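# Assemble two printed parts to match the displayed sample

## Task

Join the two 3D-printed parts so that they match the assembled example sitting on the stand. The robot must not topple or finish leaning, or the task fails. Knocking anything over or moving items outside the work area also fails it.

## Robot and tools

ROBOT. A Dexmate Vega: a wheeled base with two steering front wheels and a passive rear caster, a Z-folding torso (hip, knee, waist), two 7-joint arms each with a two-finger gripper, and a pan/tilt head. It starts in the stand posture (hip 0.469, knee 1.617, waist 1.048). Chest forward lean equals knee - hip - waist. Other presets (hip, knee, waist): stand_high 0.78, 1.57, 0.44; lean_20 0.52, 1.05, 0.18; lean_45 0.52, 1.05, -0.26; low_lean_45 0, 0, -0.79. Fold the arms before low_lean_45. Arm fold values, in key order shoulder_pitch, shoulder_yaw, upper_arm_roll, elbow, forearm_roll, wrist_pitch, wrist_yaw: left 1, 0.5, -0.6, -2.5, 0, -0.9, 0; right -1, -0.5, 0.6, -2.5, 0, 0.9, 0.

FRAMES. All positions are in metres. Base frame: origin on the floor under the turning point (0.185 m behind the front axle), x ahead, y to the left, z up. The chest, left_hand and right_hand readings are in this frame. A hand point sits between the fingers, 0.033 m short of the closed tips; fingers run along its z, close along its y, and the back (with the wrist camera) faces -x. Odometry frame is the base frame as it was at the start; base_odometry counts wheel rotation only, so slip looks like travel.

move. One action per call. Either base and/or joints (optionally with speeds or min_time_s), or target alone (optionally with min_time_s). No action: just returns state and all images.
- base: exactly one key. translate_m (metres, offset from the current spot, + forward, -2 to 2); strafe_m (metres, offset, + left, -2 to 2; heading may drift about 0.02 rad); rotate_rad (radians, offset, + counter-clockwise seen from above, -3.2 to 3.2). Front wheels re-point first, up to about 1.1 s.
- joints: a single object covering all arms, torso and head, keyed by joint name, each value an absolute angle in radians within its range (e.g. torso_hip_rad 0 to 1.57, torso_knee_rad 0 to 3.141, torso_waist_rad -1.57 to 1.57, left_gripper_rad 0 to 0.785 where 0 is shut). Sign quirks: positive left_shoulder_pitch_rad lowers the left arm but the right one needs negative; positive left_wrist_pitch_rad tips the hand down, right needs negative; elbow 0 is straight, negative bends. Torso joints in one action finish together.
- target: one hand, an absolute pose in the base frame. side "left" or "right"; x, y, z in metres (-3 to 3); pitch_deg (90 fingers down, 0 level, -30 to 95); heading_deg (0 fingers forward, + counter-clockwise); roll_deg (default 0, + turns hand clockwise seen from behind; r and r+180 are equivalent); heading and roll -360 to 360. line_only true demands a straight path or refusal. Checks consider only the robot, not the scene; the robot must be still. Paths are straight up to 45 cm, otherwise an arc that may swing the elbow wide or flip the hand. A move plays at most 9.9 s; on "short (part of ...)" resend it.
- speeds: per-action top speeds, translate_m 0.04 to 0.5 m/s (default 0.3), strafe_m 0.04 to 0.3, rotate_rad 0.1 to 0.6 rad/s.
- min_time_s: 0.1 to 8 s, least duration of arm and head motions.
- cameras: list from head_camera, left_wrist_camera, right_wrist_camera, all; [] for none.
Unknown keys make a call invalid; out-of-range values are refused, and a refusal or stop cancels the remaining move, wait and finished_scene calls of that reply.

wait: seconds 0 to 10, plus optional cameras; returns state. zoom_image: camera name and region [x0, y0, x1, y1] in pixels of that camera's latest image, at most 504 each way. read_manual: licence texts only. finished_scene: ends the scene for good; the assembly must stay correct without the robot.

RESULTS. The move line reads done or the worst status. base_status, joint_status, left_hand_status, right_hand_status: done; off_target (resting away, may still push); contact_stop (an arm joint pushed near full torque for about 0.6 s; the whole arm group stops and forgets its targets); time_out; contact_stop_at_<key>; not_followed (a self-collision check withheld the arm, with a cause line); refused; reached (within 10 mm and 2 degrees); short (with the error). turned_by_wheels and turned_by_imu are radians since the last result; an IMU turn above 0.03 rad after a straight or sideways drive suggests a bump. base_tilt gives forward/right lean in degrees (about 2 degree bias). on_its_own lists uncommanded behaviour. Joint torques and motor temperatures are listed per arm in joint_positions order. MOTOR HOT appears from 65 °C; at 80 °C an OVER-TEMPERATURE FAULT halts that arm for 30-60 s (keys read limit_stop_at_motor_heat). A TORQUE FAULT freezes an arm for 10 s.

GRIPPER. Fingers swing in a V; at angle a the gap is about 0.24a - 0.002 m at the hand point. Grip force comes only from commanding below the fitting angle; angle reached says nothing about holding. Squeezing hard can eject wide parts; thin ones hold weakly. Hand load near 4 kg.

AVOID. The base does not stop on contact; drive slowly near furniture and keep to default speed when leaning forward or carrying. Nothing prevents tipping over. Do not let arms collide or press each other, including closing a gripper on the other hand's fingers. After any stop, move the arm off what stopped it. Do not drop parts, release them while moving, or hit fixed or heavy objects. Under joints, nothing but contact keeps an arm off the body; unfolding arms at a table can push the robot back. Keep head_tilt_rad at or below 0 and head_camera_tilt_rad between -1.1 and 0.9 when panning.

Each tool is called after ">>>" by a JSON object that holds its "op" and its "data", one argument or row to a line.

## Session

>>> {"op": "move", "data": {
  "joints": {"head_camera_tilt_rad":0.6},
  "cameras": ["all"]
}}

Scene clock: 1.07 s.
Joint torques (N m): left_arm=[5.11 -0.2 0.83 -1.83 -0.08 -1.42 -0.55] | right_arm=[-4.9 1.46 1.42 -0.94 0.57 0.76 0.2]
Motor temperatures (°C): left_arm=[36 38 42 42 45 49 48] | right_arm=[39 39 43 40 41 42 44]
move: done
base_odometry: x=+0.000 y=+0.000 heading=+0.000
turned_by_wheels: +0.000
turned_by_imu: +0.000
base_tilt: forward=-0.1 right=-0.1
base_status: not commanded
joint_positions: torso_hip_rad=+0.469 torso_knee_rad=+1.617 torso_waist_rad=+1.048 left_shoulder_pitch_rad=+2.197 left_shoulder_yaw_rad=+0.018 left_upper_arm_roll_rad=-0.007 left_elbow_rad=-1.085 left_forearm_roll_rad=-0.011 left_wrist_pitch_rad=-0.498 left_wrist_yaw_rad=+0.014 left_gripper_rad=+0.005 right_shoulder_pitch_rad=-2.195 right_shoulder_yaw_rad=+0.009 right_upper_arm_roll_rad=-0.004 right_elbow_rad=-1.105 right_forearm_roll_rad=-0.020 right_wrist_pitch_rad=+0.514 right_wrist_yaw_rad=-0.019 right_gripper_rad=+0.005 head_pan_rad=+0.000 head_tilt_rad=+0.000 head_camera_tilt_rad=+0.599
joint_status: all done
chest: x=-0.0112 y=+0.0000 z=+1.4155 quat_wxyz=(+0.999, +0.000, +0.050, +0.000) (m; base frame)
left_hand: x=+0.1699 y=+0.2483 z=+0.6208 quat_wxyz=(+0.416, -0.002, +0.909, +0.014) pitch_deg=+40.9 heading_deg=+2.0 roll_deg=+1.8 back=up (m; base frame)
right_hand: x=+0.1850 y=-0.2251 z=+0.6324 quat_wxyz=(+0.432, -0.002, +0.902, -0.004) pitch_deg=+38.8 heading_deg=-0.4 roll_deg=-0.7 back=up (m; base frame)
pictures: head_camera, left_wrist_camera, right_wrist_camera
camera_calibration:
head_camera: T_world_to_cam=[[0.0303707, -0.998734, 0.0400893, -0.0317156], [-0.649626, -0.0502046, -0.758594, 1.1254], [0.759647, -0.00300405, -0.650329, 0.983669], [0, 0, 0, 1]] pos_world=[-0.015187, 0.02778, 1.4947]

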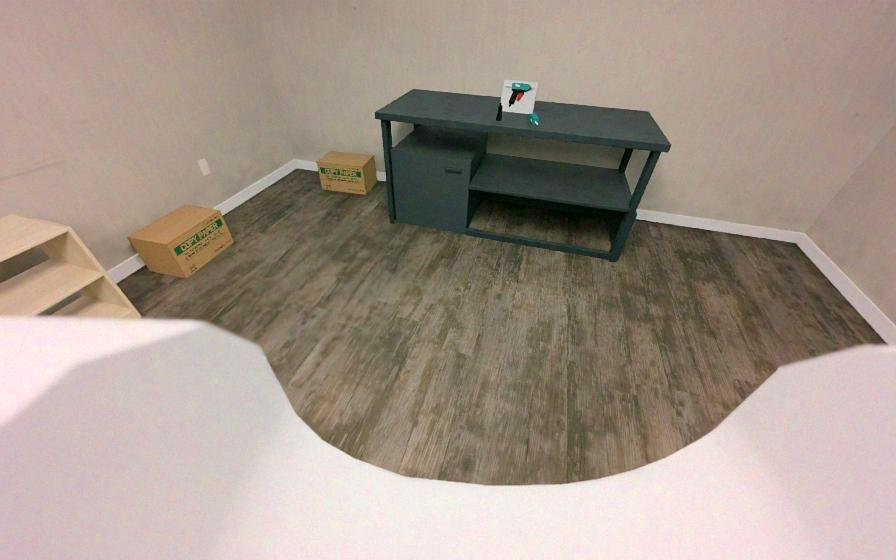

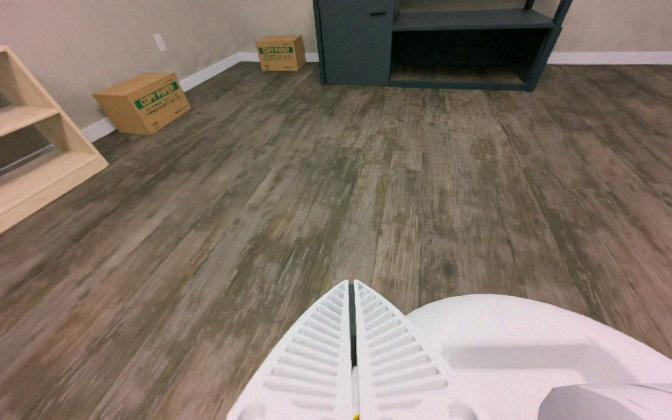

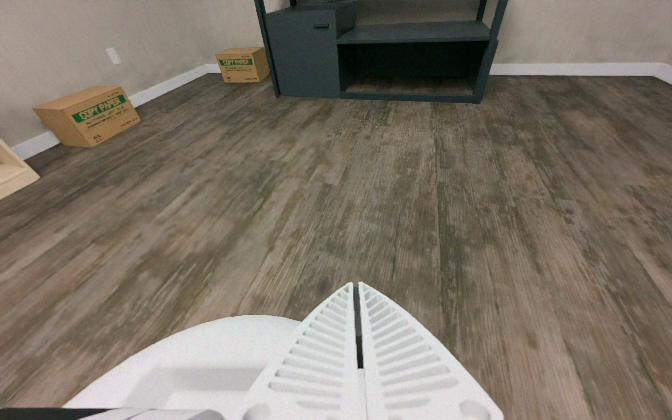

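>>> {"op": "zoom_image", "data": {
  "camera": "head_camera",
  "region": [440, 60, 600, 160]
}}

>>> {"op": "zoom_image", "data": {
  "camera": "head_camera",
  "region": [360, 60, 700, 270]
}}

Scaled by 3.150 from the camera's 896x560 image, which has a finer 960x600 frame.

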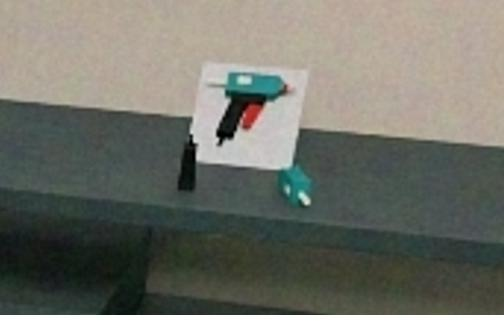

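Scaled by 1.482 from the camera's 896x560 image, which has a finer 960x600 frame.

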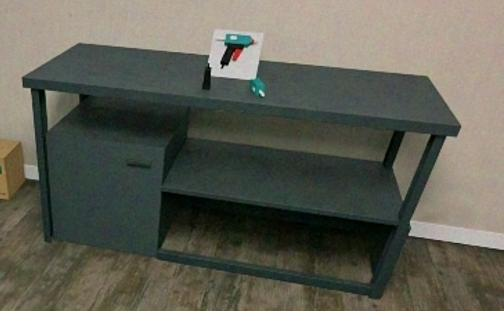

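>>> {"op": "move", "data": {
  "base": {"rotate_rad":-0.12}
}}

>>> {"op": "move", "data": {
  "base": {"translate_m":1.4},
  "speeds": {"translate_m":0.4}
}}

>>> {"op": "move", "data": {
  "base": {"rotate_rad":-0.1},
  "joints": {"head_camera_tilt_rad":0.7,"left_gripper_rad":0.4,"right_gripper_rad":0.4}
}}

>>> {"op": "move", "data": {
  "target": {"side":"left","x":0.42,"y":0.27,"z":1.1,"pitch_deg":40,"heading_deg":0}
}}

>>> {"op": "move", "data": {
  "target": {"side":"right","x":0.42,"y":-0.27,"z":1.1,"pitch_deg":40,"heading_deg":0},
  "cameras": ["all"]
}}

>>> {"op": "zoom_image", "data": {
  "camera": "head_camera",
  "region": [340, 120, 560, 300]
}}

Scene clock: 3.33 s.
Joint torques (N m): left_arm=[7.46 1.48 1.21 -0.78 -0.19 -0.49 0.02] | right_arm=[-3.98 2.55 -0.44 -1.6 -0.17 0.37 -0.37]
move: done
base_odometry: x=+0.000 y=+0.000 heading=-0.119
turned_by_wheels: -0.119
turned_by_imu: -0.116
base_tilt: forward=-0.1 right=-0.1
base_status: done
joint_positions: torso_hip_rad=+0.469 torso_knee_rad=+1.617 torso_waist_rad=+1.048 left_shoulder_pitch_rad=+2.197 left_shoulder_yaw_rad=+0.018 left_upper_arm_roll_rad=-0.007 left_elbow_rad=-1.085 left_forearm_roll_rad=-0.011 left_wrist_pitch_rad=-0.498 left_wrist_yaw_rad=+0.014 left_gripper_rad=+0.005 right_shoulder_pitch_rad=-2.195 right_shoulder_yaw_rad=+0.009 right_upper_arm_roll_rad=-0.004 right_elbow_rad=-1.105 right_forearm_roll_rad=-0.020 right_wrist_pitch_rad=+0.514 right_wrist_yaw_rad=-0.019 right_gripper_rad=+0.005 head_pan_rad=+0.000 head_tilt_rad=+0.000 head_camera_tilt_rad=+0.599
joint_status: not commanded
chest: x=-0.0112 y=+0.0000 z=+1.4155 quat_wxyz=(+0.999, +0.000, +0.050, +0.000) (m; base frame)
left_hand: x=+0.1699 y=+0.2483 z=+0.6208 quat_wxyz=(+0.416, -0.002, +0.909, +0.014) pitch_deg=+40.9 heading_deg=+2.0 roll_deg=+1.8 back=up (m; base frame)
right_hand: x=+0.1850 y=-0.2251 z=+0.6324 quat_wxyz=(+0.432, -0.002, +0.902, -0.004) pitch_deg=+38.8 heading_deg=-0.4 roll_deg=-0.7 back=up (m; base frame)
pictures: none

Scene clock: 9.17 s.
Joint torques (N m): left_arm=[6.41 -0.36 -0.21 -0.7 -0.24 -2.03 -0.18] | right_arm=[-4.33 2.21 1.22 -1.23 -0.27 0.45 0.15]
move: done
base_odometry: x=+1.390 y=-0.167 heading=-0.120
turned_by_wheels: -0.001
turned_by_imu: +0.000
base_tilt: forward=-0.1 right=-0.2
base_status: done
joint_positions: torso_hip_rad=+0.469 torso_knee_rad=+1.617 torso_waist_rad=+1.048 left_shoulder_pitch_rad=+2.197 left_shoulder_yaw_rad=+0.018 left_upper_arm_roll_rad=-0.007 left_elbow_rad=-1.085 left_forearm_roll_rad=-0.011 left_wrist_pitch_rad=-0.498 left_wrist_yaw_rad=+0.014 left_gripper_rad=+0.005 right_shoulder_pitch_rad=-2.195 right_shoulder_yaw_rad=+0.009 right_upper_arm_roll_rad=-0.004 right_elbow_rad=-1.105 right_forearm_roll_rad=-0.020 right_wrist_pitch_rad=+0.514 right_wrist_yaw_rad=-0.019 right_gripper_rad=+0.005 head_pan_rad=+0.000 head_tilt_rad=+0.000 head_camera_tilt_rad=+0.599
joint_status: not commanded
chest: x=-0.0111 y=+0.0000 z=+1.4155 quat_wxyz=(+0.999, +0.000, +0.050, +0.000) (m; base frame)
left_hand: x=+0.1699 y=+0.2483 z=+0.6208 quat_wxyz=(+0.416, -0.002, +0.909, +0.014) pitch_deg=+40.9 heading_deg=+2.0 roll_deg=+1.8 back=up (m; base frame)
right_hand: x=+0.1850 y=-0.2251 z=+0.6324 quat_wxyz=(+0.432, -0.002, +0.902, -0.004) pitch_deg=+38.8 heading_deg=-0.4 roll_deg=-0.7 back=up (m; base frame)
pictures: none

Scene clock: 10.53 s.
Joint torques (N m): left_arm=[5.68 1.69 1.51 -0.79 -0.13 -0.59 -0.12] | right_arm=[-4.04 2.39 0.56 -1.99 0.26 0.93 0.01]
move: done
base_odometry: x=+1.390 y=-0.167 heading=-0.220
turned_by_wheels: -0.099
turned_by_imu: -0.099
base_tilt: forward=-0.1 right=-0.2
base_status: done
joint_positions: torso_hip_rad=+0.469 torso_knee_rad=+1.617 torso_waist_rad=+1.048 left_shoulder_pitch_rad=+2.197 left_shoulder_yaw_rad=+0.018 left_upper_arm_roll_rad=-0.007 left_elbow_rad=-1.085 left_forearm_roll_rad=-0.011 left_wrist_pitch_rad=-0.498 left_wrist_yaw_rad=+0.014 left_gripper_rad=+0.400 right_shoulder_pitch_rad=-2.195 right_shoulder_yaw_rad=+0.009 right_upper_arm_roll_rad=-0.004 right_elbow_rad=-1.105 right_forearm_roll_rad=-0.020 right_wrist_pitch_rad=+0.514 right_wrist_yaw_rad=-0.019 right_gripper_rad=+0.400 head_pan_rad=+0.000 head_tilt_rad=+0.000 head_camera_tilt_rad=+0.699
joint_status: all done
chest: x=-0.0111 y=+0.0000 z=+1.4155 quat_wxyz=(+0.999, +0.000, +0.050, +0.000) (m; base frame)
left_hand: x=+0.1699 y=+0.2483 z=+0.6208 quat_wxyz=(+0.416, -0.002, +0.909, +0.014) pitch_deg=+40.9 heading_deg=+2.0 roll_deg=+1.8 back=up (m; base frame)
right_hand: x=+0.1850 y=-0.2251 z=+0.6324 quat_wxyz=(+0.432, -0.002, +0.902, -0.004) pitch_deg=+38.8 heading_deg=-0.4 roll_deg=-0.7 back=up (m; base frame)
pictures: none

Scene clock: 10.83 s.
Joint torques (N m): left_arm=[6.95 0.91 0.53 -1.13 -0.29 -2.72 0.2] | right_arm=[-5.18 -0.12 1.52 -2.07 -0.4 1.69 0.49]
move: refused
base_odometry: x=+1.390 y=-0.167 heading=-0.220
turned_by_wheels: +0.000
turned_by_imu: +0.000
base_tilt: forward=-0.1 right=-0.2
base_status: not commanded
joint_positions: torso_hip_rad=+0.469 torso_knee_rad=+1.617 torso_waist_rad=+1.048 left_shoulder_pitch_rad=+2.197 left_shoulder_yaw_rad=+0.018 left_upper_arm_roll_rad=-0.007 left_elbow_rad=-1.085 left_forearm_roll_rad=-0.011 left_wrist_pitch_rad=-0.498 left_wrist_yaw_rad=+0.014 left_gripper_rad=+0.400 right_shoulder_pitch_rad=-2.195 right_shoulder_yaw_rad=+0.009 right_upper_arm_roll_rad=-0.004 right_elbow_rad=-1.105 right_forearm_roll_rad=-0.020 right_wrist_pitch_rad=+0.514 right_wrist_yaw_rad=-0.019 right_gripper_rad=+0.400 head_pan_rad=+0.000 head_tilt_rad=+0.000 head_camera_tilt_rad=+0.699
joint_status: not commanded
chest: x=-0.0111 y=+0.0000 z=+1.4155 quat_wxyz=(+0.999, +0.000, +0.050, +0.000) (m; base frame)
left_hand: x=+0.1699 y=+0.2483 z=+0.6208 quat_wxyz=(+0.416, -0.002, +0.909, +0.014) pitch_deg=+40.9 heading_deg=+2.0 roll_deg=+1.8 back=up (m; base frame)
left_hand_status: refused: the arm stands too near the robot already: the left finger within 1.5 cm of the torso (limit 2.0). Nothing moved. Move it clear with "joints".
right_hand: x=+0.1850 y=-0.2251 z=+0.6324 quat_wxyz=(+0.432, -0.002, +0.902, -0.004) pitch_deg=+38.8 heading_deg=-0.4 roll_deg=-0.7 back=up (m; base frame)
pictures: none

not run: a stop came earlier in this reply.

Scaled by 2.291 from the camera's 896x560 image, which has a finer 960x600 frame.
This view is cut from an older image: the scene may have changed since it was taken.

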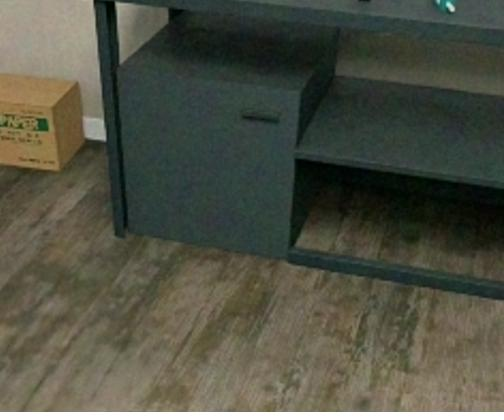

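>>> {"op": "move", "data": {
  "joints": {"left_shoulder_pitch_rad":1.6,"left_shoulder_yaw_rad":0.15,"left_elbow_rad":-1.8,"left_wrist_pitch_rad":0.8,"right_shoulder_pitch_rad":-1.6,"right_shoulder_yaw_rad":-0.15,"right_elbow_rad":-1.8,"right_wrist_pitch_rad":-0.8},
  "cameras": ["all"]
}}

>>> {"op": "zoom_image", "data": {
  "camera": "head_camera",
  "region": [340, 80, 560, 260]
}}

Scene clock: 19.87 s.
Joint torques (N m): left_arm=[-13.72 3.87 -0.54 -7.08 -0.07 -1.6 -0.17] | right_arm=[13.82 -1.1 2.89 -5.81 -0.4 0.52 -0.09]
move: done
base_odometry: x=+1.390 y=-0.167 heading=-0.220
turned_by_wheels: +0.000
turned_by_imu: +0.000
base_tilt: forward=-0.1 right=-0.1
base_status: not commanded
joint_positions: torso_hip_rad=+0.469 torso_knee_rad=+1.617 torso_waist_rad=+1.048 left_shoulder_pitch_rad=+1.603 left_shoulder_yaw_rad=+0.149 left_upper_arm_roll_rad=-0.007 left_elbow_rad=-1.797 left_forearm_roll_rad=-0.011 left_wrist_pitch_rad=+0.795 left_wrist_yaw_rad=+0.014 left_gripper_rad=+0.400 right_shoulder_pitch_rad=-1.603 right_shoulder_yaw_rad=-0.149 right_upper_arm_roll_rad=-0.004 right_elbow_rad=-1.797 right_forearm_roll_rad=-0.020 right_wrist_pitch_rad=-0.795 right_wrist_yaw_rad=-0.019 right_gripper_rad=+0.400 head_pan_rad=+0.000 head_tilt_rad=+0.000 head_camera_tilt_rad=+0.699
joint_status: all done
chest: x=-0.0111 y=+0.0000 z=+1.4155 quat_wxyz=(+0.999, +0.000, +0.050, +0.000) (m; base frame)
left_hand: x=+0.5733 y=+0.3037 z=+0.8386 quat_wxyz=(+0.421, +0.032, +0.904, +0.066) pitch_deg=+39.6 heading_deg=+6.9 roll_deg=+10.9 back=up (m; base frame)
right_hand: x=+0.5733 y=-0.3064 z=+0.8390 quat_wxyz=(+0.420, -0.041, +0.903, -0.079) pitch_deg=+39.3 heading_deg=-8.1 roll_deg=-13.3 back=up (m; base frame)
pictures: head_camera, left_wrist_camera, right_wrist_camera
camera_calibration:
head_camera: T_world_to_cam=[[0.0342224, -0.998734, 0.0368578, -0.0266288], [-0.722117, -0.050206, -0.689946, 1.01807], [0.690923, -0.00300402, -0.722922, 1.08592], [0, 0, 0, 1]] pos_world=[-0.0142158, 0.02778, 1.48843]
left_wrist_camera: T_world_to_cam=[[-0.0051557, -0.985059, -0.17214, 0.449907], [-0.675584, 0.130347, -0.725669, 1.02645], [0.737265, 0.112554, -0.666162, 0.244218], [0, 0, 0, 1]] pos_world=[0.515719, 0.281902, 0.984998]
right_wrist_camera: T_world_to_cam=[[-0.0108862, -0.992783, 0.119432, -0.389944], [-0.676128, -0.0806883, -0.732352, 1.04473], [0.736703, -0.088724, -0.67037, 0.253864], [0, 0, 0, 1]] pos_world=[0.515106, -0.280308, 0.981867]

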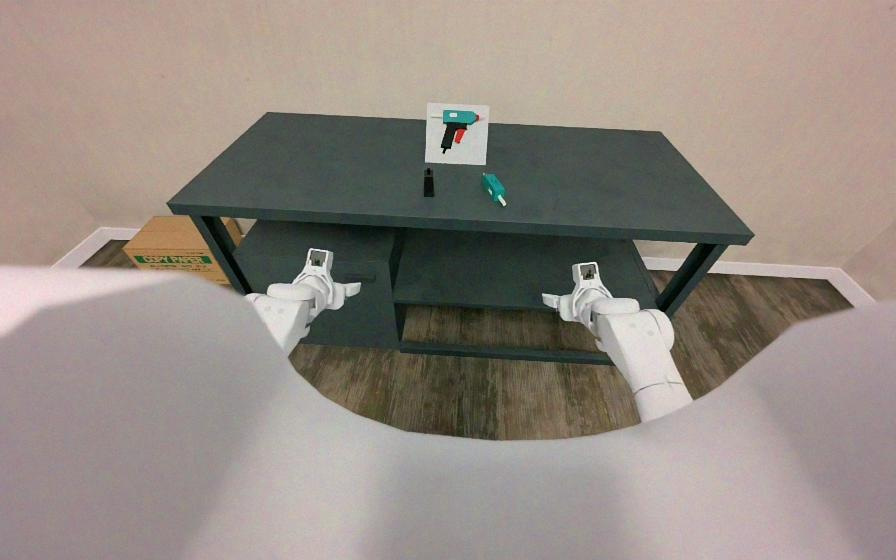

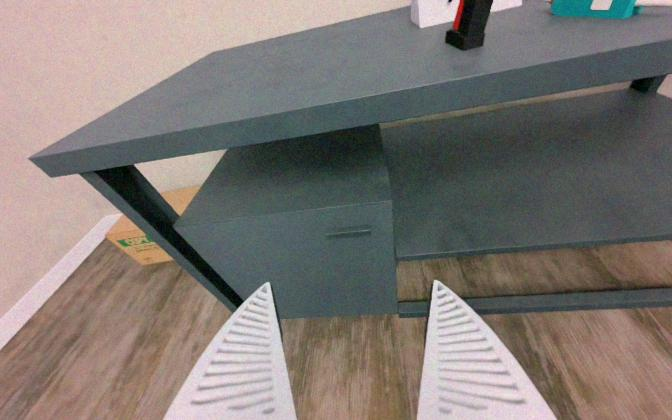

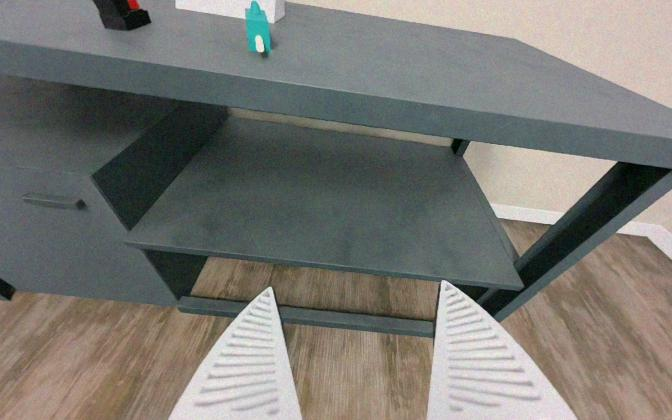

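Scaled by 2.291 from the camera's 896x560 image, which has a finer 960x600 frame.

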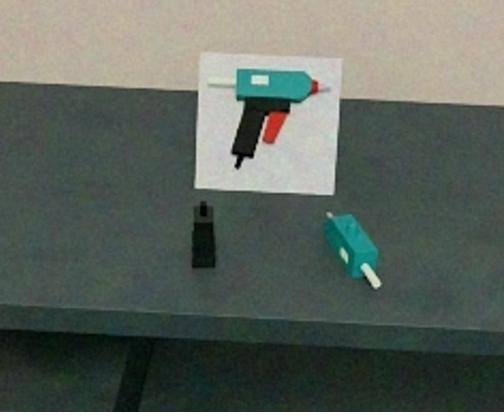

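>>> {"op": "move", "data": {
  "target": {"side":"left","x":0.45,"y":0.3,"z":1.1,"pitch_deg":50,"heading_deg":-10}
}}

>>> {"op": "move", "data": {
  "target": {"side":"right","x":0.45,"y":-0.3,"z":1.1,"pitch_deg":50,"heading_deg":10}
}}

>>> {"op": "move", "data": {
  "base": {"translate_m":0.38},
  "cameras": ["all"]
}}

>>> {"op": "zoom_image", "data": {
  "camera": "head_camera",
  "region": [340, 130, 620, 330]
}}

Scene clock: 30.20 s.
Joint torques (N m): left_arm=[-2.08 10.8 -10.87 -2.5 -0.52 -1.16 0.71] | right_arm=[13.62 -3.38 2.97 -8.27 -0.56 0.19 -0.23]
move: done
base_odometry: x=+1.390 y=-0.167 heading=-0.220
turned_by_wheels: +0.000
turned_by_imu: +0.000
base_tilt: forward=-0.1 right=-0.2
base_status: not commanded
joint_positions: torso_hip_rad=+0.469 torso_knee_rad=+1.617 torso_waist_rad=+1.048 left_shoulder_pitch_rad=+1.663 left_shoulder_yaw_rad=+1.001 left_upper_arm_roll_rad=-0.444 left_elbow_rad=-2.336 left_forearm_roll_rad=-2.169 left_wrist_pitch_rad=+1.251 left_wrist_yaw_rad=+1.086 left_gripper_rad=+0.400 right_shoulder_pitch_rad=-1.600 right_shoulder_yaw_rad=-0.150 right_upper_arm_roll_rad=-0.004 right_elbow_rad=-1.800 right_forearm_roll_rad=-0.020 right_wrist_pitch_rad=-0.800 right_wrist_yaw_rad=-0.019 right_gripper_rad=+0.400 head_pan_rad=+0.000 head_tilt_rad=+0.000 head_camera_tilt_rad=+0.699
joint_status: not commanded
chest: x=-0.0111 y=+0.0000 z=+1.4155 quat_wxyz=(+0.999, +0.000, +0.050, +0.000) (m; base frame)
left_hand: x=+0.4504 y=+0.3000 z=+1.0992 quat_wxyz=(+0.341, +0.082, +0.936, -0.030) pitch_deg=+50.0 heading_deg=-10.0 roll_deg=+0.0 back=up (m; base frame)
left_hand_status: reached (straight line, planned for 8.4 s): 1 mm and 0.0 deg off.
right_hand: x=+0.5743 y=-0.3068 z=+0.8408 quat_wxyz=(+0.421, -0.041, +0.903, -0.080) pitch_deg=+39.3 heading_deg=-8.1 roll_deg=-13.4 back=up (m; base frame)
pictures: none

Scene clock: 40.20 s.
Joint torques (N m): left_arm=[-2.23 8.08 -10.08 -1.61 -0.84 -0.79 0.2] | right_arm=[2.32 -8.16 9.75 -2.79 1.25 0.76 -0.1]
move: done
base_odometry: x=+1.390 y=-0.167 heading=-0.220
turned_by_wheels: +0.000
turned_by_imu: +0.000
base_tilt: forward=+0.0 right=-0.2
base_status: not commanded
joint_positions: torso_hip_rad=+0.469 torso_knee_rad=+1.617 torso_waist_rad=+1.048 left_shoulder_pitch_rad=+1.664 left_shoulder_yaw_rad=+1.005 left_upper_arm_roll_rad=-0.446 left_elbow_rad=-2.336 left_forearm_roll_rad=-2.174 left_wrist_pitch_rad=+1.249 left_wrist_yaw_rad=+1.087 left_gripper_rad=+0.400 right_shoulder_pitch_rad=-1.662 right_shoulder_yaw_rad=-1.001 right_upper_arm_roll_rad=+0.443 right_elbow_rad=-2.336 right_forearm_roll_rad=+2.168 right_wrist_pitch_rad=-1.251 right_wrist_yaw_rad=-1.086 right_gripper_rad=+0.400 head_pan_rad=+0.000 head_tilt_rad=+0.000 head_camera_tilt_rad=+0.699
joint_status: not commanded
chest: x=-0.0111 y=+0.0000 z=+1.4155 quat_wxyz=(+0.999, +0.000, +0.050, +0.000) (m; base frame)
left_hand: x=+0.4500 y=+0.2999 z=+1.1000 quat_wxyz=(+0.341, +0.082, +0.936, -0.030) pitch_deg=+50.0 heading_deg=-10.0 roll_deg=+0.0 back=up (m; base frame)
right_hand: x=+0.4504 y=-0.3001 z=+1.0992 quat_wxyz=(+0.341, -0.082, +0.936, +0.030) pitch_deg=+50.0 heading_deg=+10.0 roll_deg=+0.0 back=up (m; base frame)
right_hand_status: reached (straight line, planned for 8.5 s): 1 mm and 0.0 deg off.
pictures: none

Scene clock: 43.40 s.
Joint torques (N m): left_arm=[-4.68 8.28 -10.12 -0.85 -0.63 -0.46 0.26] | right_arm=[2.51 -5.83 10.75 -1.94 0.27 0.22 -0.16]
move: done
base_odometry: x=+1.761 y=-0.250 heading=-0.220
turned_by_wheels: -0.001
turned_by_imu: +0.000
base_tilt: forward=-0.1 right=-0.1
base_status: done
joint_positions: torso_hip_rad=+0.469 torso_knee_rad=+1.617 torso_waist_rad=+1.048 left_shoulder_pitch_rad=+1.664 left_shoulder_yaw_rad=+1.005 left_upper_arm_roll_rad=-0.446 left_elbow_rad=-2.336 left_forearm_roll_rad=-2.174 left_wrist_pitch_rad=+1.249 left_wrist_yaw_rad=+1.087 left_gripper_rad=+0.400 right_shoulder_pitch_rad=-1.663 right_shoulder_yaw_rad=-1.005 right_upper_arm_roll_rad=+0.445 right_elbow_rad=-2.336 right_forearm_roll_rad=+2.173 right_wrist_pitch_rad=-1.249 right_wrist_yaw_rad=-1.087 right_gripper_rad=+0.400 head_pan_rad=+0.000 head_tilt_rad=+0.000 head_camera_tilt_rad=+0.699
joint_status: not commanded
chest: x=-0.0111 y=+0.0000 z=+1.4155 quat_wxyz=(+0.999, +0.000, +0.050, +0.000) (m; base frame)
left_hand: x=+0.4500 y=+0.2999 z=+1.1000 quat_wxyz=(+0.341, +0.082, +0.936, -0.030) pitch_deg=+50.0 heading_deg=-10.0 roll_deg=+0.0 back=up (m; base frame)
right_hand: x=+0.4500 y=-0.2999 z=+1.1000 quat_wxyz=(+0.341, -0.082, +0.936, +0.030) pitch_deg=+50.0 heading_deg=+10.0 roll_deg=+0.0 back=up (m; base frame)
pictures: head_camera, left_wrist_camera, right_wrist_camera
camera_calibration:
head_camera: T_world_to_cam=[[0.0342224, -0.998734, 0.0368578, -0.0266288], [-0.722117, -0.050206, -0.689946, 1.01807], [0.690923, -0.00300402, -0.722922, 1.08592], [0, 0, 0, 1]] pos_world=[-0.0142158, 0.02778, 1.48843]
left_wrist_camera: T_world_to_cam=[[-0.180403, -0.983277, -0.0249172, 0.406847], [-0.776921, 0.157987, -0.609454, 1.04279], [0.603199, -0.0905885, -0.79243, 0.769773], [0, 0, 0, 1]] pos_world=[0.419238, 0.305028, 1.25566]
right_wrist_camera: T_world_to_cam=[[0.145702, -0.987774, -0.0554358, -0.292627], [-0.790376, -0.0825169, -0.607039, 1.06598], [0.595043, 0.132262, -0.792736, 0.784772], [0, 0, 0, 1]] pos_world=[0.418186, -0.304884, 1.25298]

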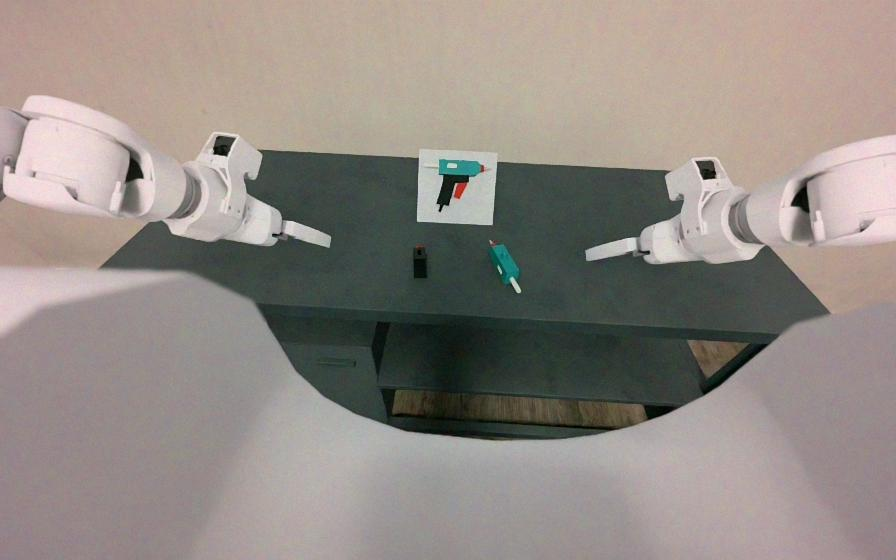

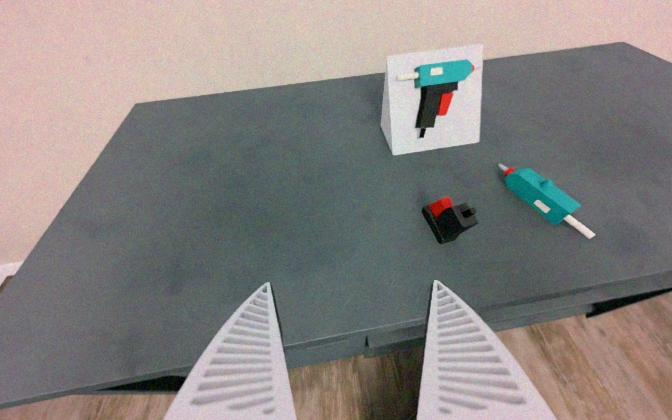

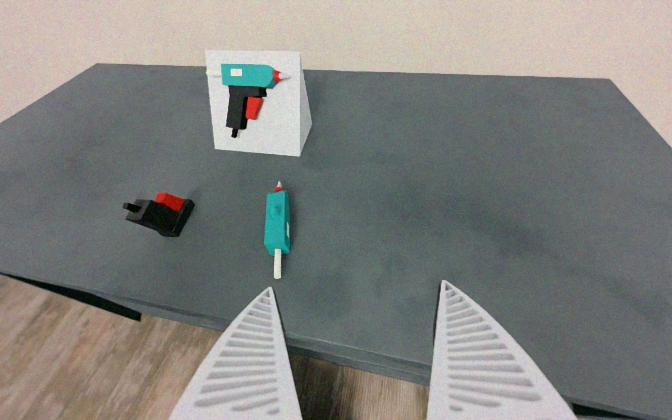

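Scaled by 1.800 from the camera's 896x560 image, which has a finer 960x600 frame.

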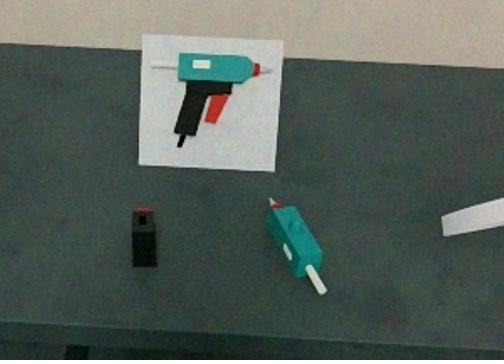

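>>> {"op": "zoom_image", "data": {
  "camera": "right_wrist_camera",
  "region": [100, 160, 320, 300]
}}

>>> {"op": "zoom_image", "data": {
  "camera": "left_wrist_camera",
  "region": [370, 30, 620, 260]
}}

>>> {"op": "zoom_image", "data": {
  "camera": "head_camera",
  "region": [390, 220, 550, 320]
}}

Scaled by 2.291 from the camera's 672x420 image, which has a finer 960x600 frame.

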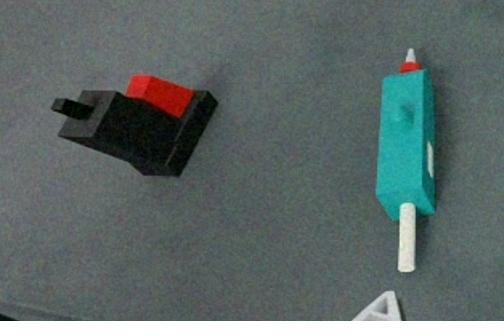

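Scaled by 2.016 from the camera's 672x420 image, which has a finer 960x600 frame.

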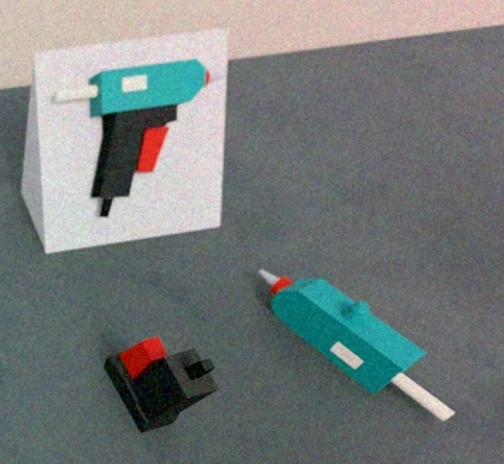

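Scaled by 3.150 from the camera's 896x560 image, which has a finer 960x600 frame.

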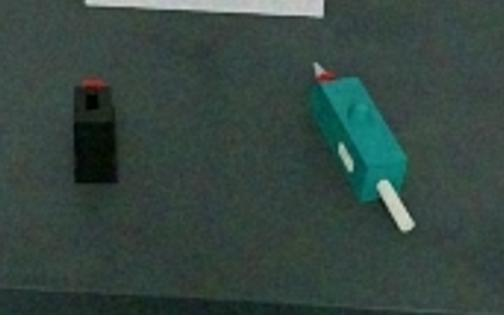

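>>> {"op": "move", "data": {
  "target": {"side":"left","x":0.52,"y":0.1,"z":1.06,"pitch_deg":60,"heading_deg":0}
}}

>>> {"op": "move", "data": {
  "target": {"side":"right","x":0.48,"y":-0.16,"z":1.06,"pitch_deg":60,"heading_deg":16},
  "cameras": ["all"]
}}

>>> {"op": "zoom_image", "data": {
  "camera": "left_wrist_camera",
  "region": [240, 100, 440, 300]
}}

>>> {"op": "zoom_image", "data": {
  "camera": "right_wrist_camera",
  "region": [240, 100, 440, 300]
}}

Scene clock: 55.03 s.
Joint torques (N m): left_arm=[-19.7 -1.48 -6.33 3.35 0.27 -0.69 0.34] | right_arm=[3.85 -8.78 11.49 -2.38 0.81 -0.31 -0.25]
move: done
base_odometry: x=+1.761 y=-0.250 heading=-0.220
turned_by_wheels: +0.000
turned_by_imu: +0.000
base_tilt: forward=-0.1 right=-0.1
base_status: not commanded
joint_positions: torso_hip_rad=+0.469 torso_knee_rad=+1.617 torso_waist_rad=+1.048 left_shoulder_pitch_rad=-0.434 left_shoulder_yaw_rad=+0.772 left_upper_arm_roll_rad=+2.180 left_elbow_rad=-2.203 left_forearm_roll_rad=-2.563 left_wrist_pitch_rad=-0.048 left_wrist_yaw_rad=+1.087 left_gripper_rad=+0.400 right_shoulder_pitch_rad=-1.663 right_shoulder_yaw_rad=-1.005 right_upper_arm_roll_rad=+0.445 right_elbow_rad=-2.336 right_forearm_roll_rad=+2.173 right_wrist_pitch_rad=-1.249 right_wrist_yaw_rad=-1.087 right_gripper_rad=+0.400 head_pan_rad=+0.000 head_tilt_rad=+0.000 head_camera_tilt_rad=+0.699
joint_status: not commanded
chest: x=-0.0111 y=+0.0000 z=+1.4155 quat_wxyz=(+0.999, +0.000, +0.050, +0.000) (m; base frame)
left_hand: x=+0.5193 y=+0.0980 z=+1.0599 quat_wxyz=(+0.258, +0.001, +0.966, -0.002) pitch_deg=+60.1 heading_deg=-0.5 roll_deg=-0.3 back=up (m; base frame)
left_hand_status: reached (checked arc [the straight line was blocked; over the whole arc the hand travels 0.59 m to end 0.22 m from its start, up to 0.19 m off the straight line; left_upper_arm_roll_rad turns most, 2.63 rad; on the way or at its end the hand turns up to 28 deg from its attitude at the start], planned for 8.6 s): 2 mm and 0.3 deg off.
right_hand: x=+0.4500 y=-0.2999 z=+1.1000 quat_wxyz=(+0.341, -0.082, +0.936, +0.030) pitch_deg=+50.0 heading_deg=+10.0 roll_deg=+0.0 back=up (m; base frame)
pictures: none

Scene clock: 62.43 s.
Joint torques (N m): left_arm=[-20.85 -1.92 -6 3.95 0.27 -1.14 0.09] | right_arm=[16.26 1.05 5.94 0.91 0.1 -0.18 -0.34]
move: done
base_odometry: x=+1.761 y=-0.250 heading=-0.220
turned_by_wheels: +0.000
turned_by_imu: +0.000
base_tilt: forward=-0.1 right=-0.1
base_status: not commanded
joint_positions: torso_hip_rad=+0.469 torso_knee_rad=+1.617 torso_waist_rad=+1.048 left_shoulder_pitch_rad=-0.438 left_shoulder_yaw_rad=+0.771 left_upper_arm_roll_rad=+2.185 left_elbow_rad=-2.202 left_forearm_roll_rad=-2.564 left_wrist_pitch_rad=-0.050 left_wrist_yaw_rad=+1.087 left_gripper_rad=+0.400 right_shoulder_pitch_rad=-0.271 right_shoulder_yaw_rad=-1.272 right_upper_arm_roll_rad=-1.325 right_elbow_rad=-2.332 right_forearm_roll_rad=+2.291 right_wrist_pitch_rad=-0.668 right_wrist_yaw_rad=-1.087 right_gripper_rad=+0.400 head_pan_rad=+0.000 head_tilt_rad=+0.000 head_camera_tilt_rad=+0.699
joint_status: not commanded
chest: x=-0.0111 y=+0.0000 z=+1.4155 quat_wxyz=(+0.999, +0.000, +0.050, +0.000) (m; base frame)
left_hand: x=+0.5200 y=+0.0998 z=+1.0600 quat_wxyz=(+0.259, +0.000, +0.966, +0.000) pitch_deg=+60.0 heading_deg=-0.1 roll_deg=-0.1 back=up (m; base frame)
right_hand: x=+0.4799 y=-0.1600 z=+1.0601 quat_wxyz=(+0.257, -0.134, +0.956, +0.036) pitch_deg=+60.0 heading_deg=+16.1 roll_deg=+0.1 back=up (m; base frame)
right_hand_status: reached (straight line, planned for 5.9 s): 0 mm and 0.1 deg off.
pictures: head_camera, left_wrist_camera, right_wrist_camera
camera_calibration:
head_camera: T_world_to_cam=[[0.0342224, -0.998734, 0.0368578, -0.0266288], [-0.722117, -0.050206, -0.689946, 1.01807], [0.690923, -0.00300402, -0.722922, 1.08592], [0, 0, 0, 1]] pos_world=[-0.0142158, 0.02778, 1.48843]
left_wrist_camera: T_world_to_cam=[[-0.011305, -0.999665, -0.0232672, 0.133752], [-0.886329, 0.02079, -0.46259, 1.01937], [0.462918, 0.0153929, -0.886267, 0.8396], [0, 0, 0, 1]] pos_world=[0.516345, 0.0995909, 1.21877]
right_wrist_camera: T_world_to_cam=[[0.239395, -0.969621, -0.0502518, -0.208463], [-0.866972, -0.190178, -0.460643, 0.941347], [0.437092, 0.153843, -0.886162, 0.895118], [0, 0, 0, 1]] pos_world=[0.474777, -0.160814, 1.21637]

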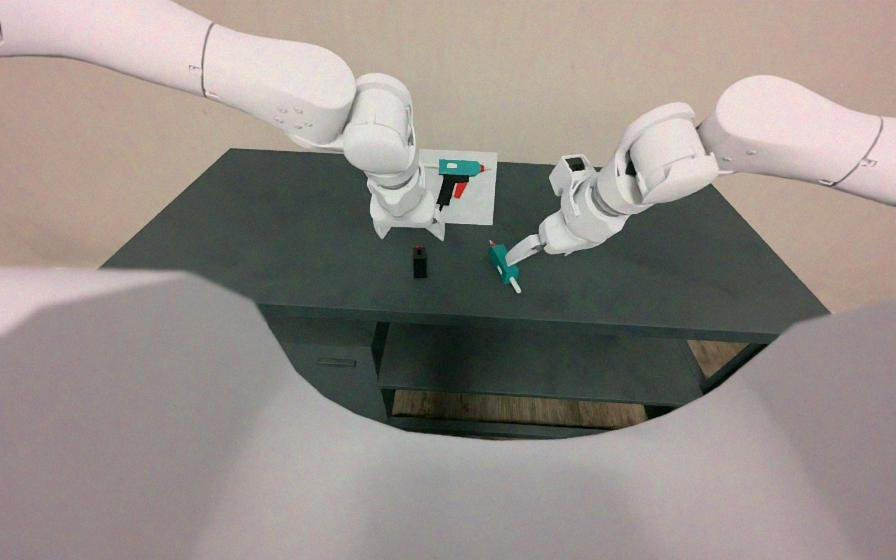

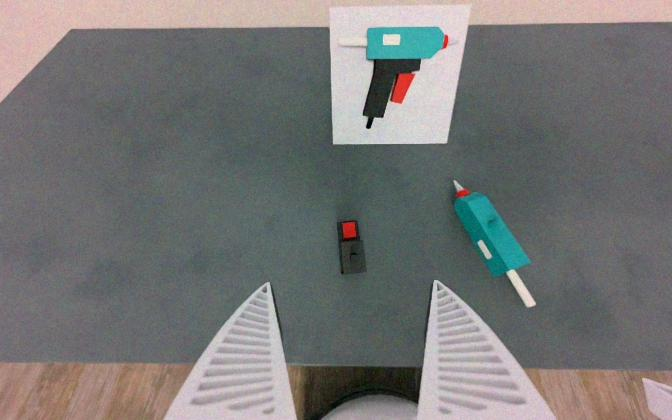

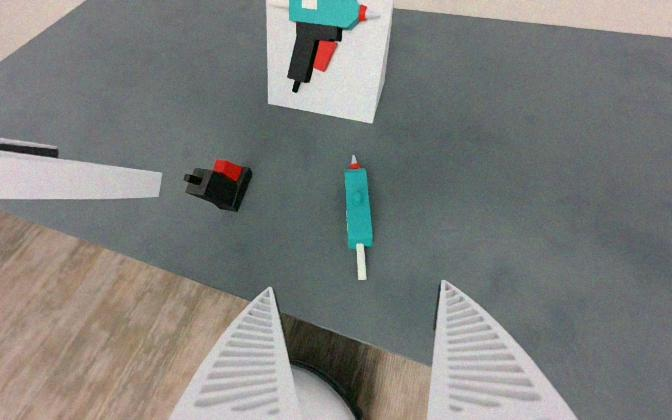

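Scaled by 2.520 from the camera's 672x420 image, which has a finer 960x600 frame.

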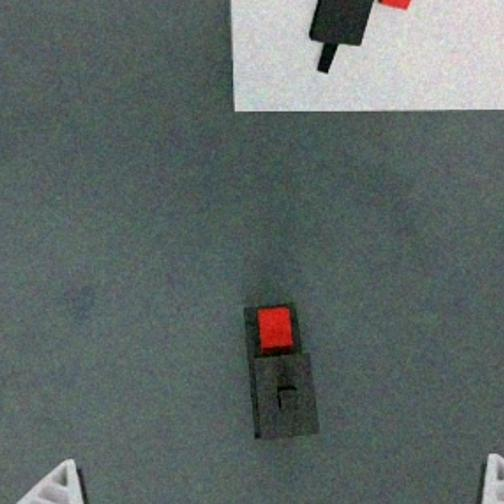

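Scaled by 2.520 from the camera's 672x420 image, which has a finer 960x600 frame.

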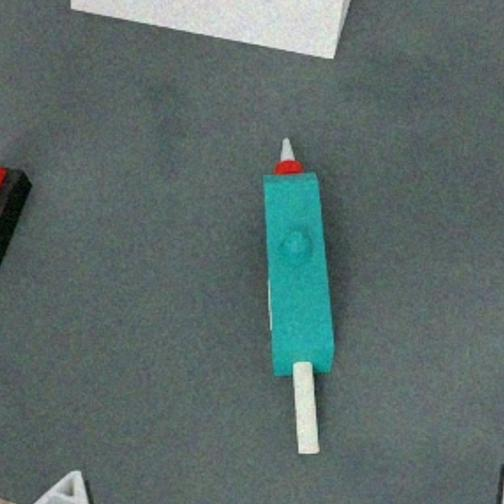

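>>> {"op": "move", "data": {
  "target": {"side":"left","x":0.579,"y":0.096,"z":0.96,"pitch_deg":73,"heading_deg":5},
  "cameras": ["all"]
}}

>>> {"op": "zoom_image", "data": {
  "camera": "left_wrist_camera",
  "region": [220, 160, 480, 420]
}}

>>> {"op": "zoom_image", "data": {
  "camera": "right_wrist_camera",
  "region": [60, 80, 260, 280]
}}

Scene clock: 67.97 s.
Joint torques (N m): left_arm=[-16.06 -0.57 -12.81 2.97 -0.03 -0.67 -0.34] | right_arm=[16.4 -0.51 6.73 1.64 0.05 1.21 -0.59]
move: done
base_odometry: x=+1.761 y=-0.250 heading=-0.220
turned_by_wheels: +0.000
turned_by_imu: +0.000
base_tilt: forward=-0.1 right=-0.1
base_status: not commanded
joint_positions: torso_hip_rad=+0.469 torso_knee_rad=+1.617 torso_waist_rad=+1.048 left_shoulder_pitch_rad=-0.221 left_shoulder_yaw_rad=+0.479 left_upper_arm_roll_rad=+2.135 left_elbow_rad=-1.508 left_forearm_roll_rad=-2.766 left_wrist_pitch_rad=+0.286 left_wrist_yaw_rad=+0.916 left_gripper_rad=+0.400 right_shoulder_pitch_rad=-0.266 right_shoulder_yaw_rad=-1.271 right_upper_arm_roll_rad=-1.331 right_elbow_rad=-2.332 right_forearm_roll_rad=+2.291 right_wrist_pitch_rad=-0.667 right_wrist_yaw_rad=-1.087 right_gripper_rad=+0.400 head_pan_rad=+0.000 head_tilt_rad=+0.000 head_camera_tilt_rad=+0.699
joint_status: not commanded
chest: x=-0.0111 y=+0.0000 z=+1.4155 quat_wxyz=(+0.999, +0.000, +0.050, +0.000) (m; base frame)
left_hand: x=+0.5787 y=+0.0963 z=+0.9606 quat_wxyz=(+0.148, -0.043, +0.988, +0.007) pitch_deg=+72.9 heading_deg=+5.1 roll_deg=+0.1 back=up (m; base frame)
left_hand_status: reached (straight line, planned for 2.5 s): 1 mm and 0.1 deg off.
right_hand: x=+0.4799 y=-0.1599 z=+1.0600 quat_wxyz=(+0.256, -0.135, +0.956, +0.036) pitch_deg=+60.0 heading_deg=+16.0 roll_deg=+0.0 back=up (m; base frame)
pictures: head_camera, left_wrist_camera, right_wrist_camera
camera_calibration:
head_camera: T_world_to_cam=[[0.0342224, -0.998734, 0.0368578, -0.0266288], [-0.722117, -0.050206, -0.689946, 1.01807], [0.690923, -0.00300402, -0.722922, 1.08592], [0, 0, 0, 1]] pos_world=[-0.0142158, 0.02778, 1.48843]
left_wrist_camera: T_world_to_cam=[[0.0706102, -0.997278, -0.021227, 0.0790032], [-0.965441, -0.062973, -0.252901, 0.878007], [0.250876, 0.0383508, -0.967259, 0.922664], [0, 0, 0, 1]] pos_world=[0.610611, 0.098694, 1.11618]
right_wrist_camera: T_world_to_cam=[[0.239484, -0.969626, -0.0497302, -0.208971], [-0.86709, -0.190553, -0.460266, 0.941009], [0.43681, 0.153347, -0.886387, 0.895372], [0, 0, 0, 1]] pos_world=[0.474877, -0.160614, 1.21637]

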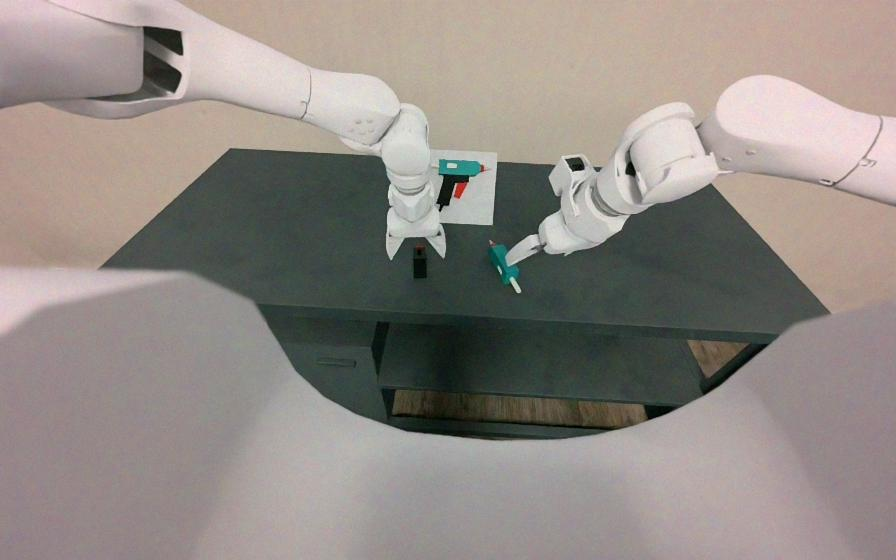

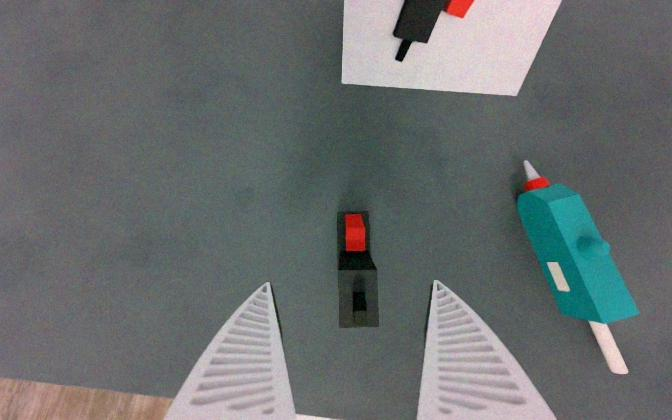

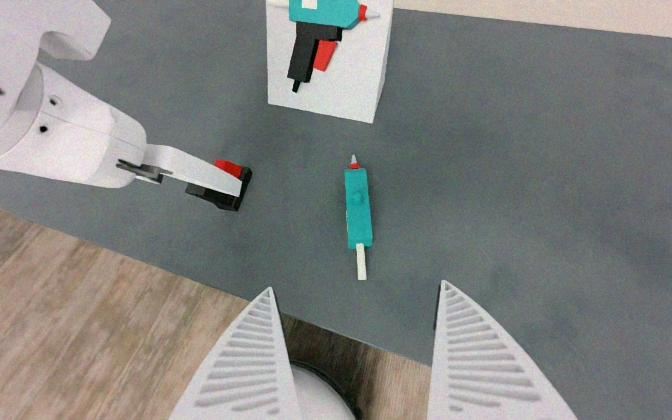

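Scaled by 1.938 from the camera's 672x420 image, which has a finer 960x600 frame.

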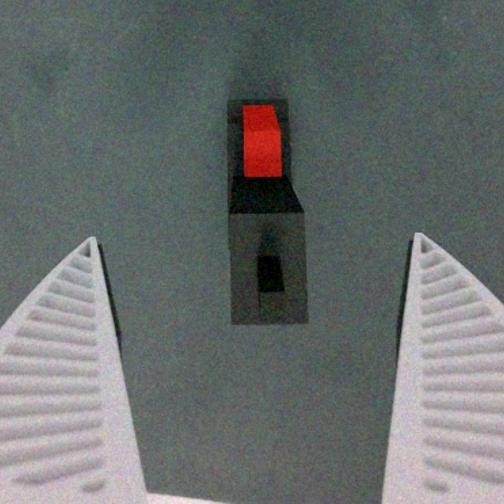

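Scaled by 2.520 from the camera's 672x420 image, which has a finer 960x600 frame.

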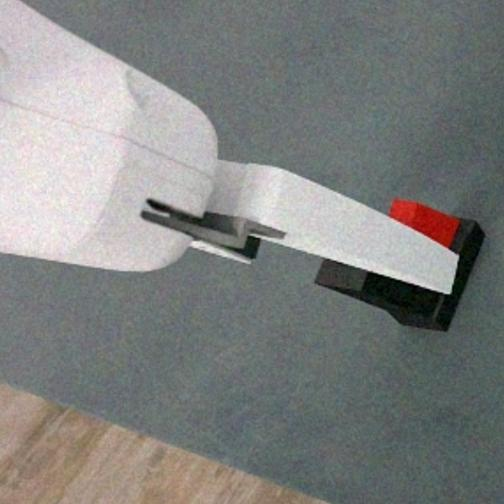

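>>> {"op": "move", "data": {
  "target": {"side":"left","x":0.603,"y":0.0935,"z":0.884,"pitch_deg":73,"heading_deg":5},
  "cameras": ["all"]
}}

>>> {"op": "zoom_image", "data": {
  "camera": "left_wrist_camera",
  "region": [220, 160, 480, 420]
}}

>>> {"op": "zoom_image", "data": {
  "camera": "right_wrist_camera",
  "region": [100, 80, 300, 280]
}}

Scene clock: 71.13 s.
Joint torques (N m): left_arm=[-11.24 0.62 -1.31 4.87 -0.1 0.71 -0.91] | right_arm=[17.61 1.4 5.79 0.99 0.5 1.45 -0.01]
move: done
base_odometry: x=+1.761 y=-0.250 heading=-0.220
turned_by_wheels: +0.000
turned_by_imu: +0.000
base_tilt: forward=-0.1 right=-0.1
base_status: not commanded
joint_positions: torso_hip_rad=+0.469 torso_knee_rad=+1.617 torso_waist_rad=+1.048 left_shoulder_pitch_rad=-0.055 left_shoulder_yaw_rad=+0.328 left_upper_arm_roll_rad=+2.155 left_elbow_rad=-1.189 left_forearm_roll_rad=-2.698 left_wrist_pitch_rad=+0.349 left_wrist_yaw_rad=+0.780 left_gripper_rad=+0.400 right_shoulder_pitch_rad=-0.266 right_shoulder_yaw_rad=-1.271 right_upper_arm_roll_rad=-1.331 right_elbow_rad=-2.332 right_forearm_roll_rad=+2.291 right_wrist_pitch_rad=-0.667 right_wrist_yaw_rad=-1.087 right_gripper_rad=+0.400 head_pan_rad=+0.000 head_tilt_rad=+0.000 head_camera_tilt_rad=+0.699
joint_status: not commanded
chest: x=-0.0112 y=+0.0000 z=+1.4155 quat_wxyz=(+0.999, +0.000, +0.050, +0.000) (m; base frame)
left_hand: x=+0.6030 y=+0.0934 z=+0.8856 quat_wxyz=(+0.148, -0.043, +0.988, +0.006) pitch_deg=+73.0 heading_deg=+4.9 roll_deg=-0.1 back=up (m; base frame)
left_hand_status: reached (straight line, planned for 1.4 s): 2 mm and 0.0 deg off.
right_hand: x=+0.4799 y=-0.1599 z=+1.0600 quat_wxyz=(+0.256, -0.135, +0.956, +0.036) pitch_deg=+60.0 heading_deg=+16.0 roll_deg=+0.0 back=up (m; base frame)
pictures: head_camera, left_wrist_camera, right_wrist_camera
camera_calibration:
head_camera: T_world_to_cam=[[0.0342224, -0.998734, 0.0368578, -0.0266254], [-0.722117, -0.050206, -0.689946, 1.01799], [0.690923, -0.00300402, -0.722922, 1.08599], [0, 0, 0, 1]] pos_world=[-0.0143158, 0.02778, 1.48843]
left_wrist_camera: T_world_to_cam=[[0.0713554, -0.997245, -0.0202694, 0.0715223], [-0.965621, -0.0639714, -0.251961, 0.88166], [0.249971, 0.0375513, -0.967525, 0.845031], [0, 0, 0, 1]] pos_world=[0.635013, 0.0959942, 1.04118]
right_wrist_camera: T_world_to_cam=[[0.239511, -0.96962, -0.0497157, -0.208976], [-0.867082, -0.190583, -0.460268, 0.940916], [0.43681, 0.153347, -0.886387, 0.895415], [0, 0, 0, 1]] pos_world=[0.474777, -0.160614, 1.21637]

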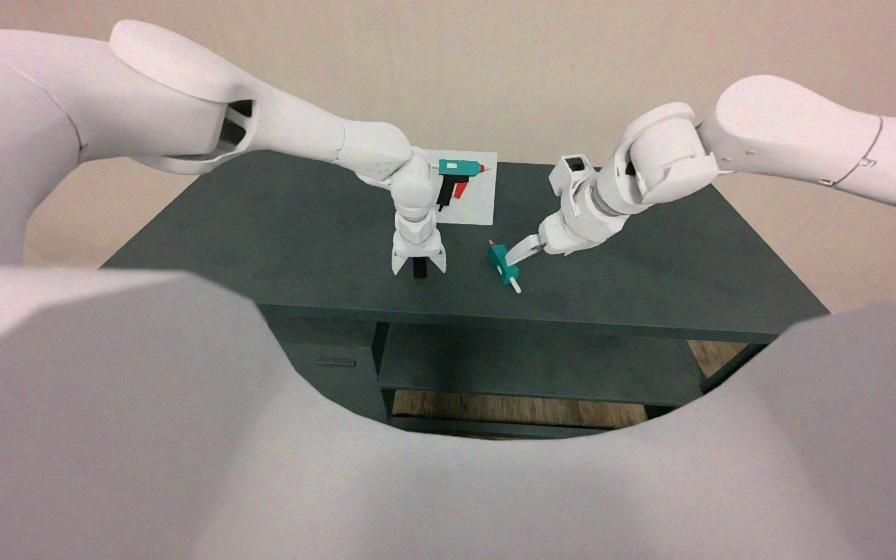

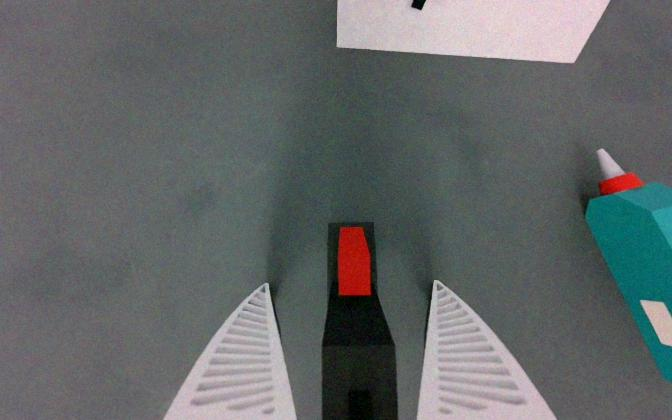

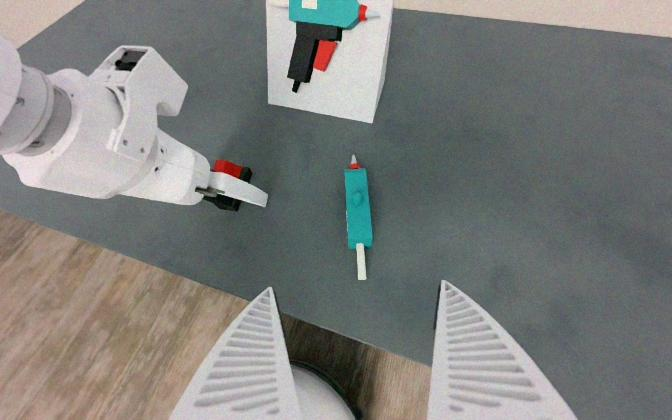

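Scaled by 1.938 from the camera's 672x420 image, which has a finer 960x600 frame.

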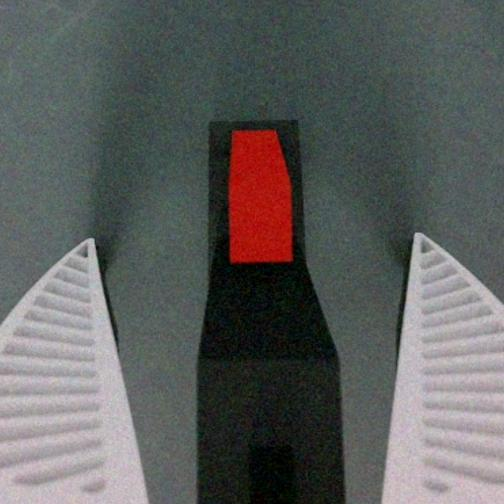

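Scaled by 2.520 from the camera's 672x420 image, which has a finer 960x600 frame.

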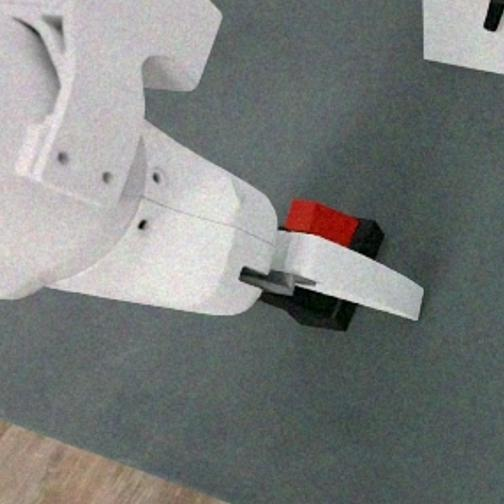

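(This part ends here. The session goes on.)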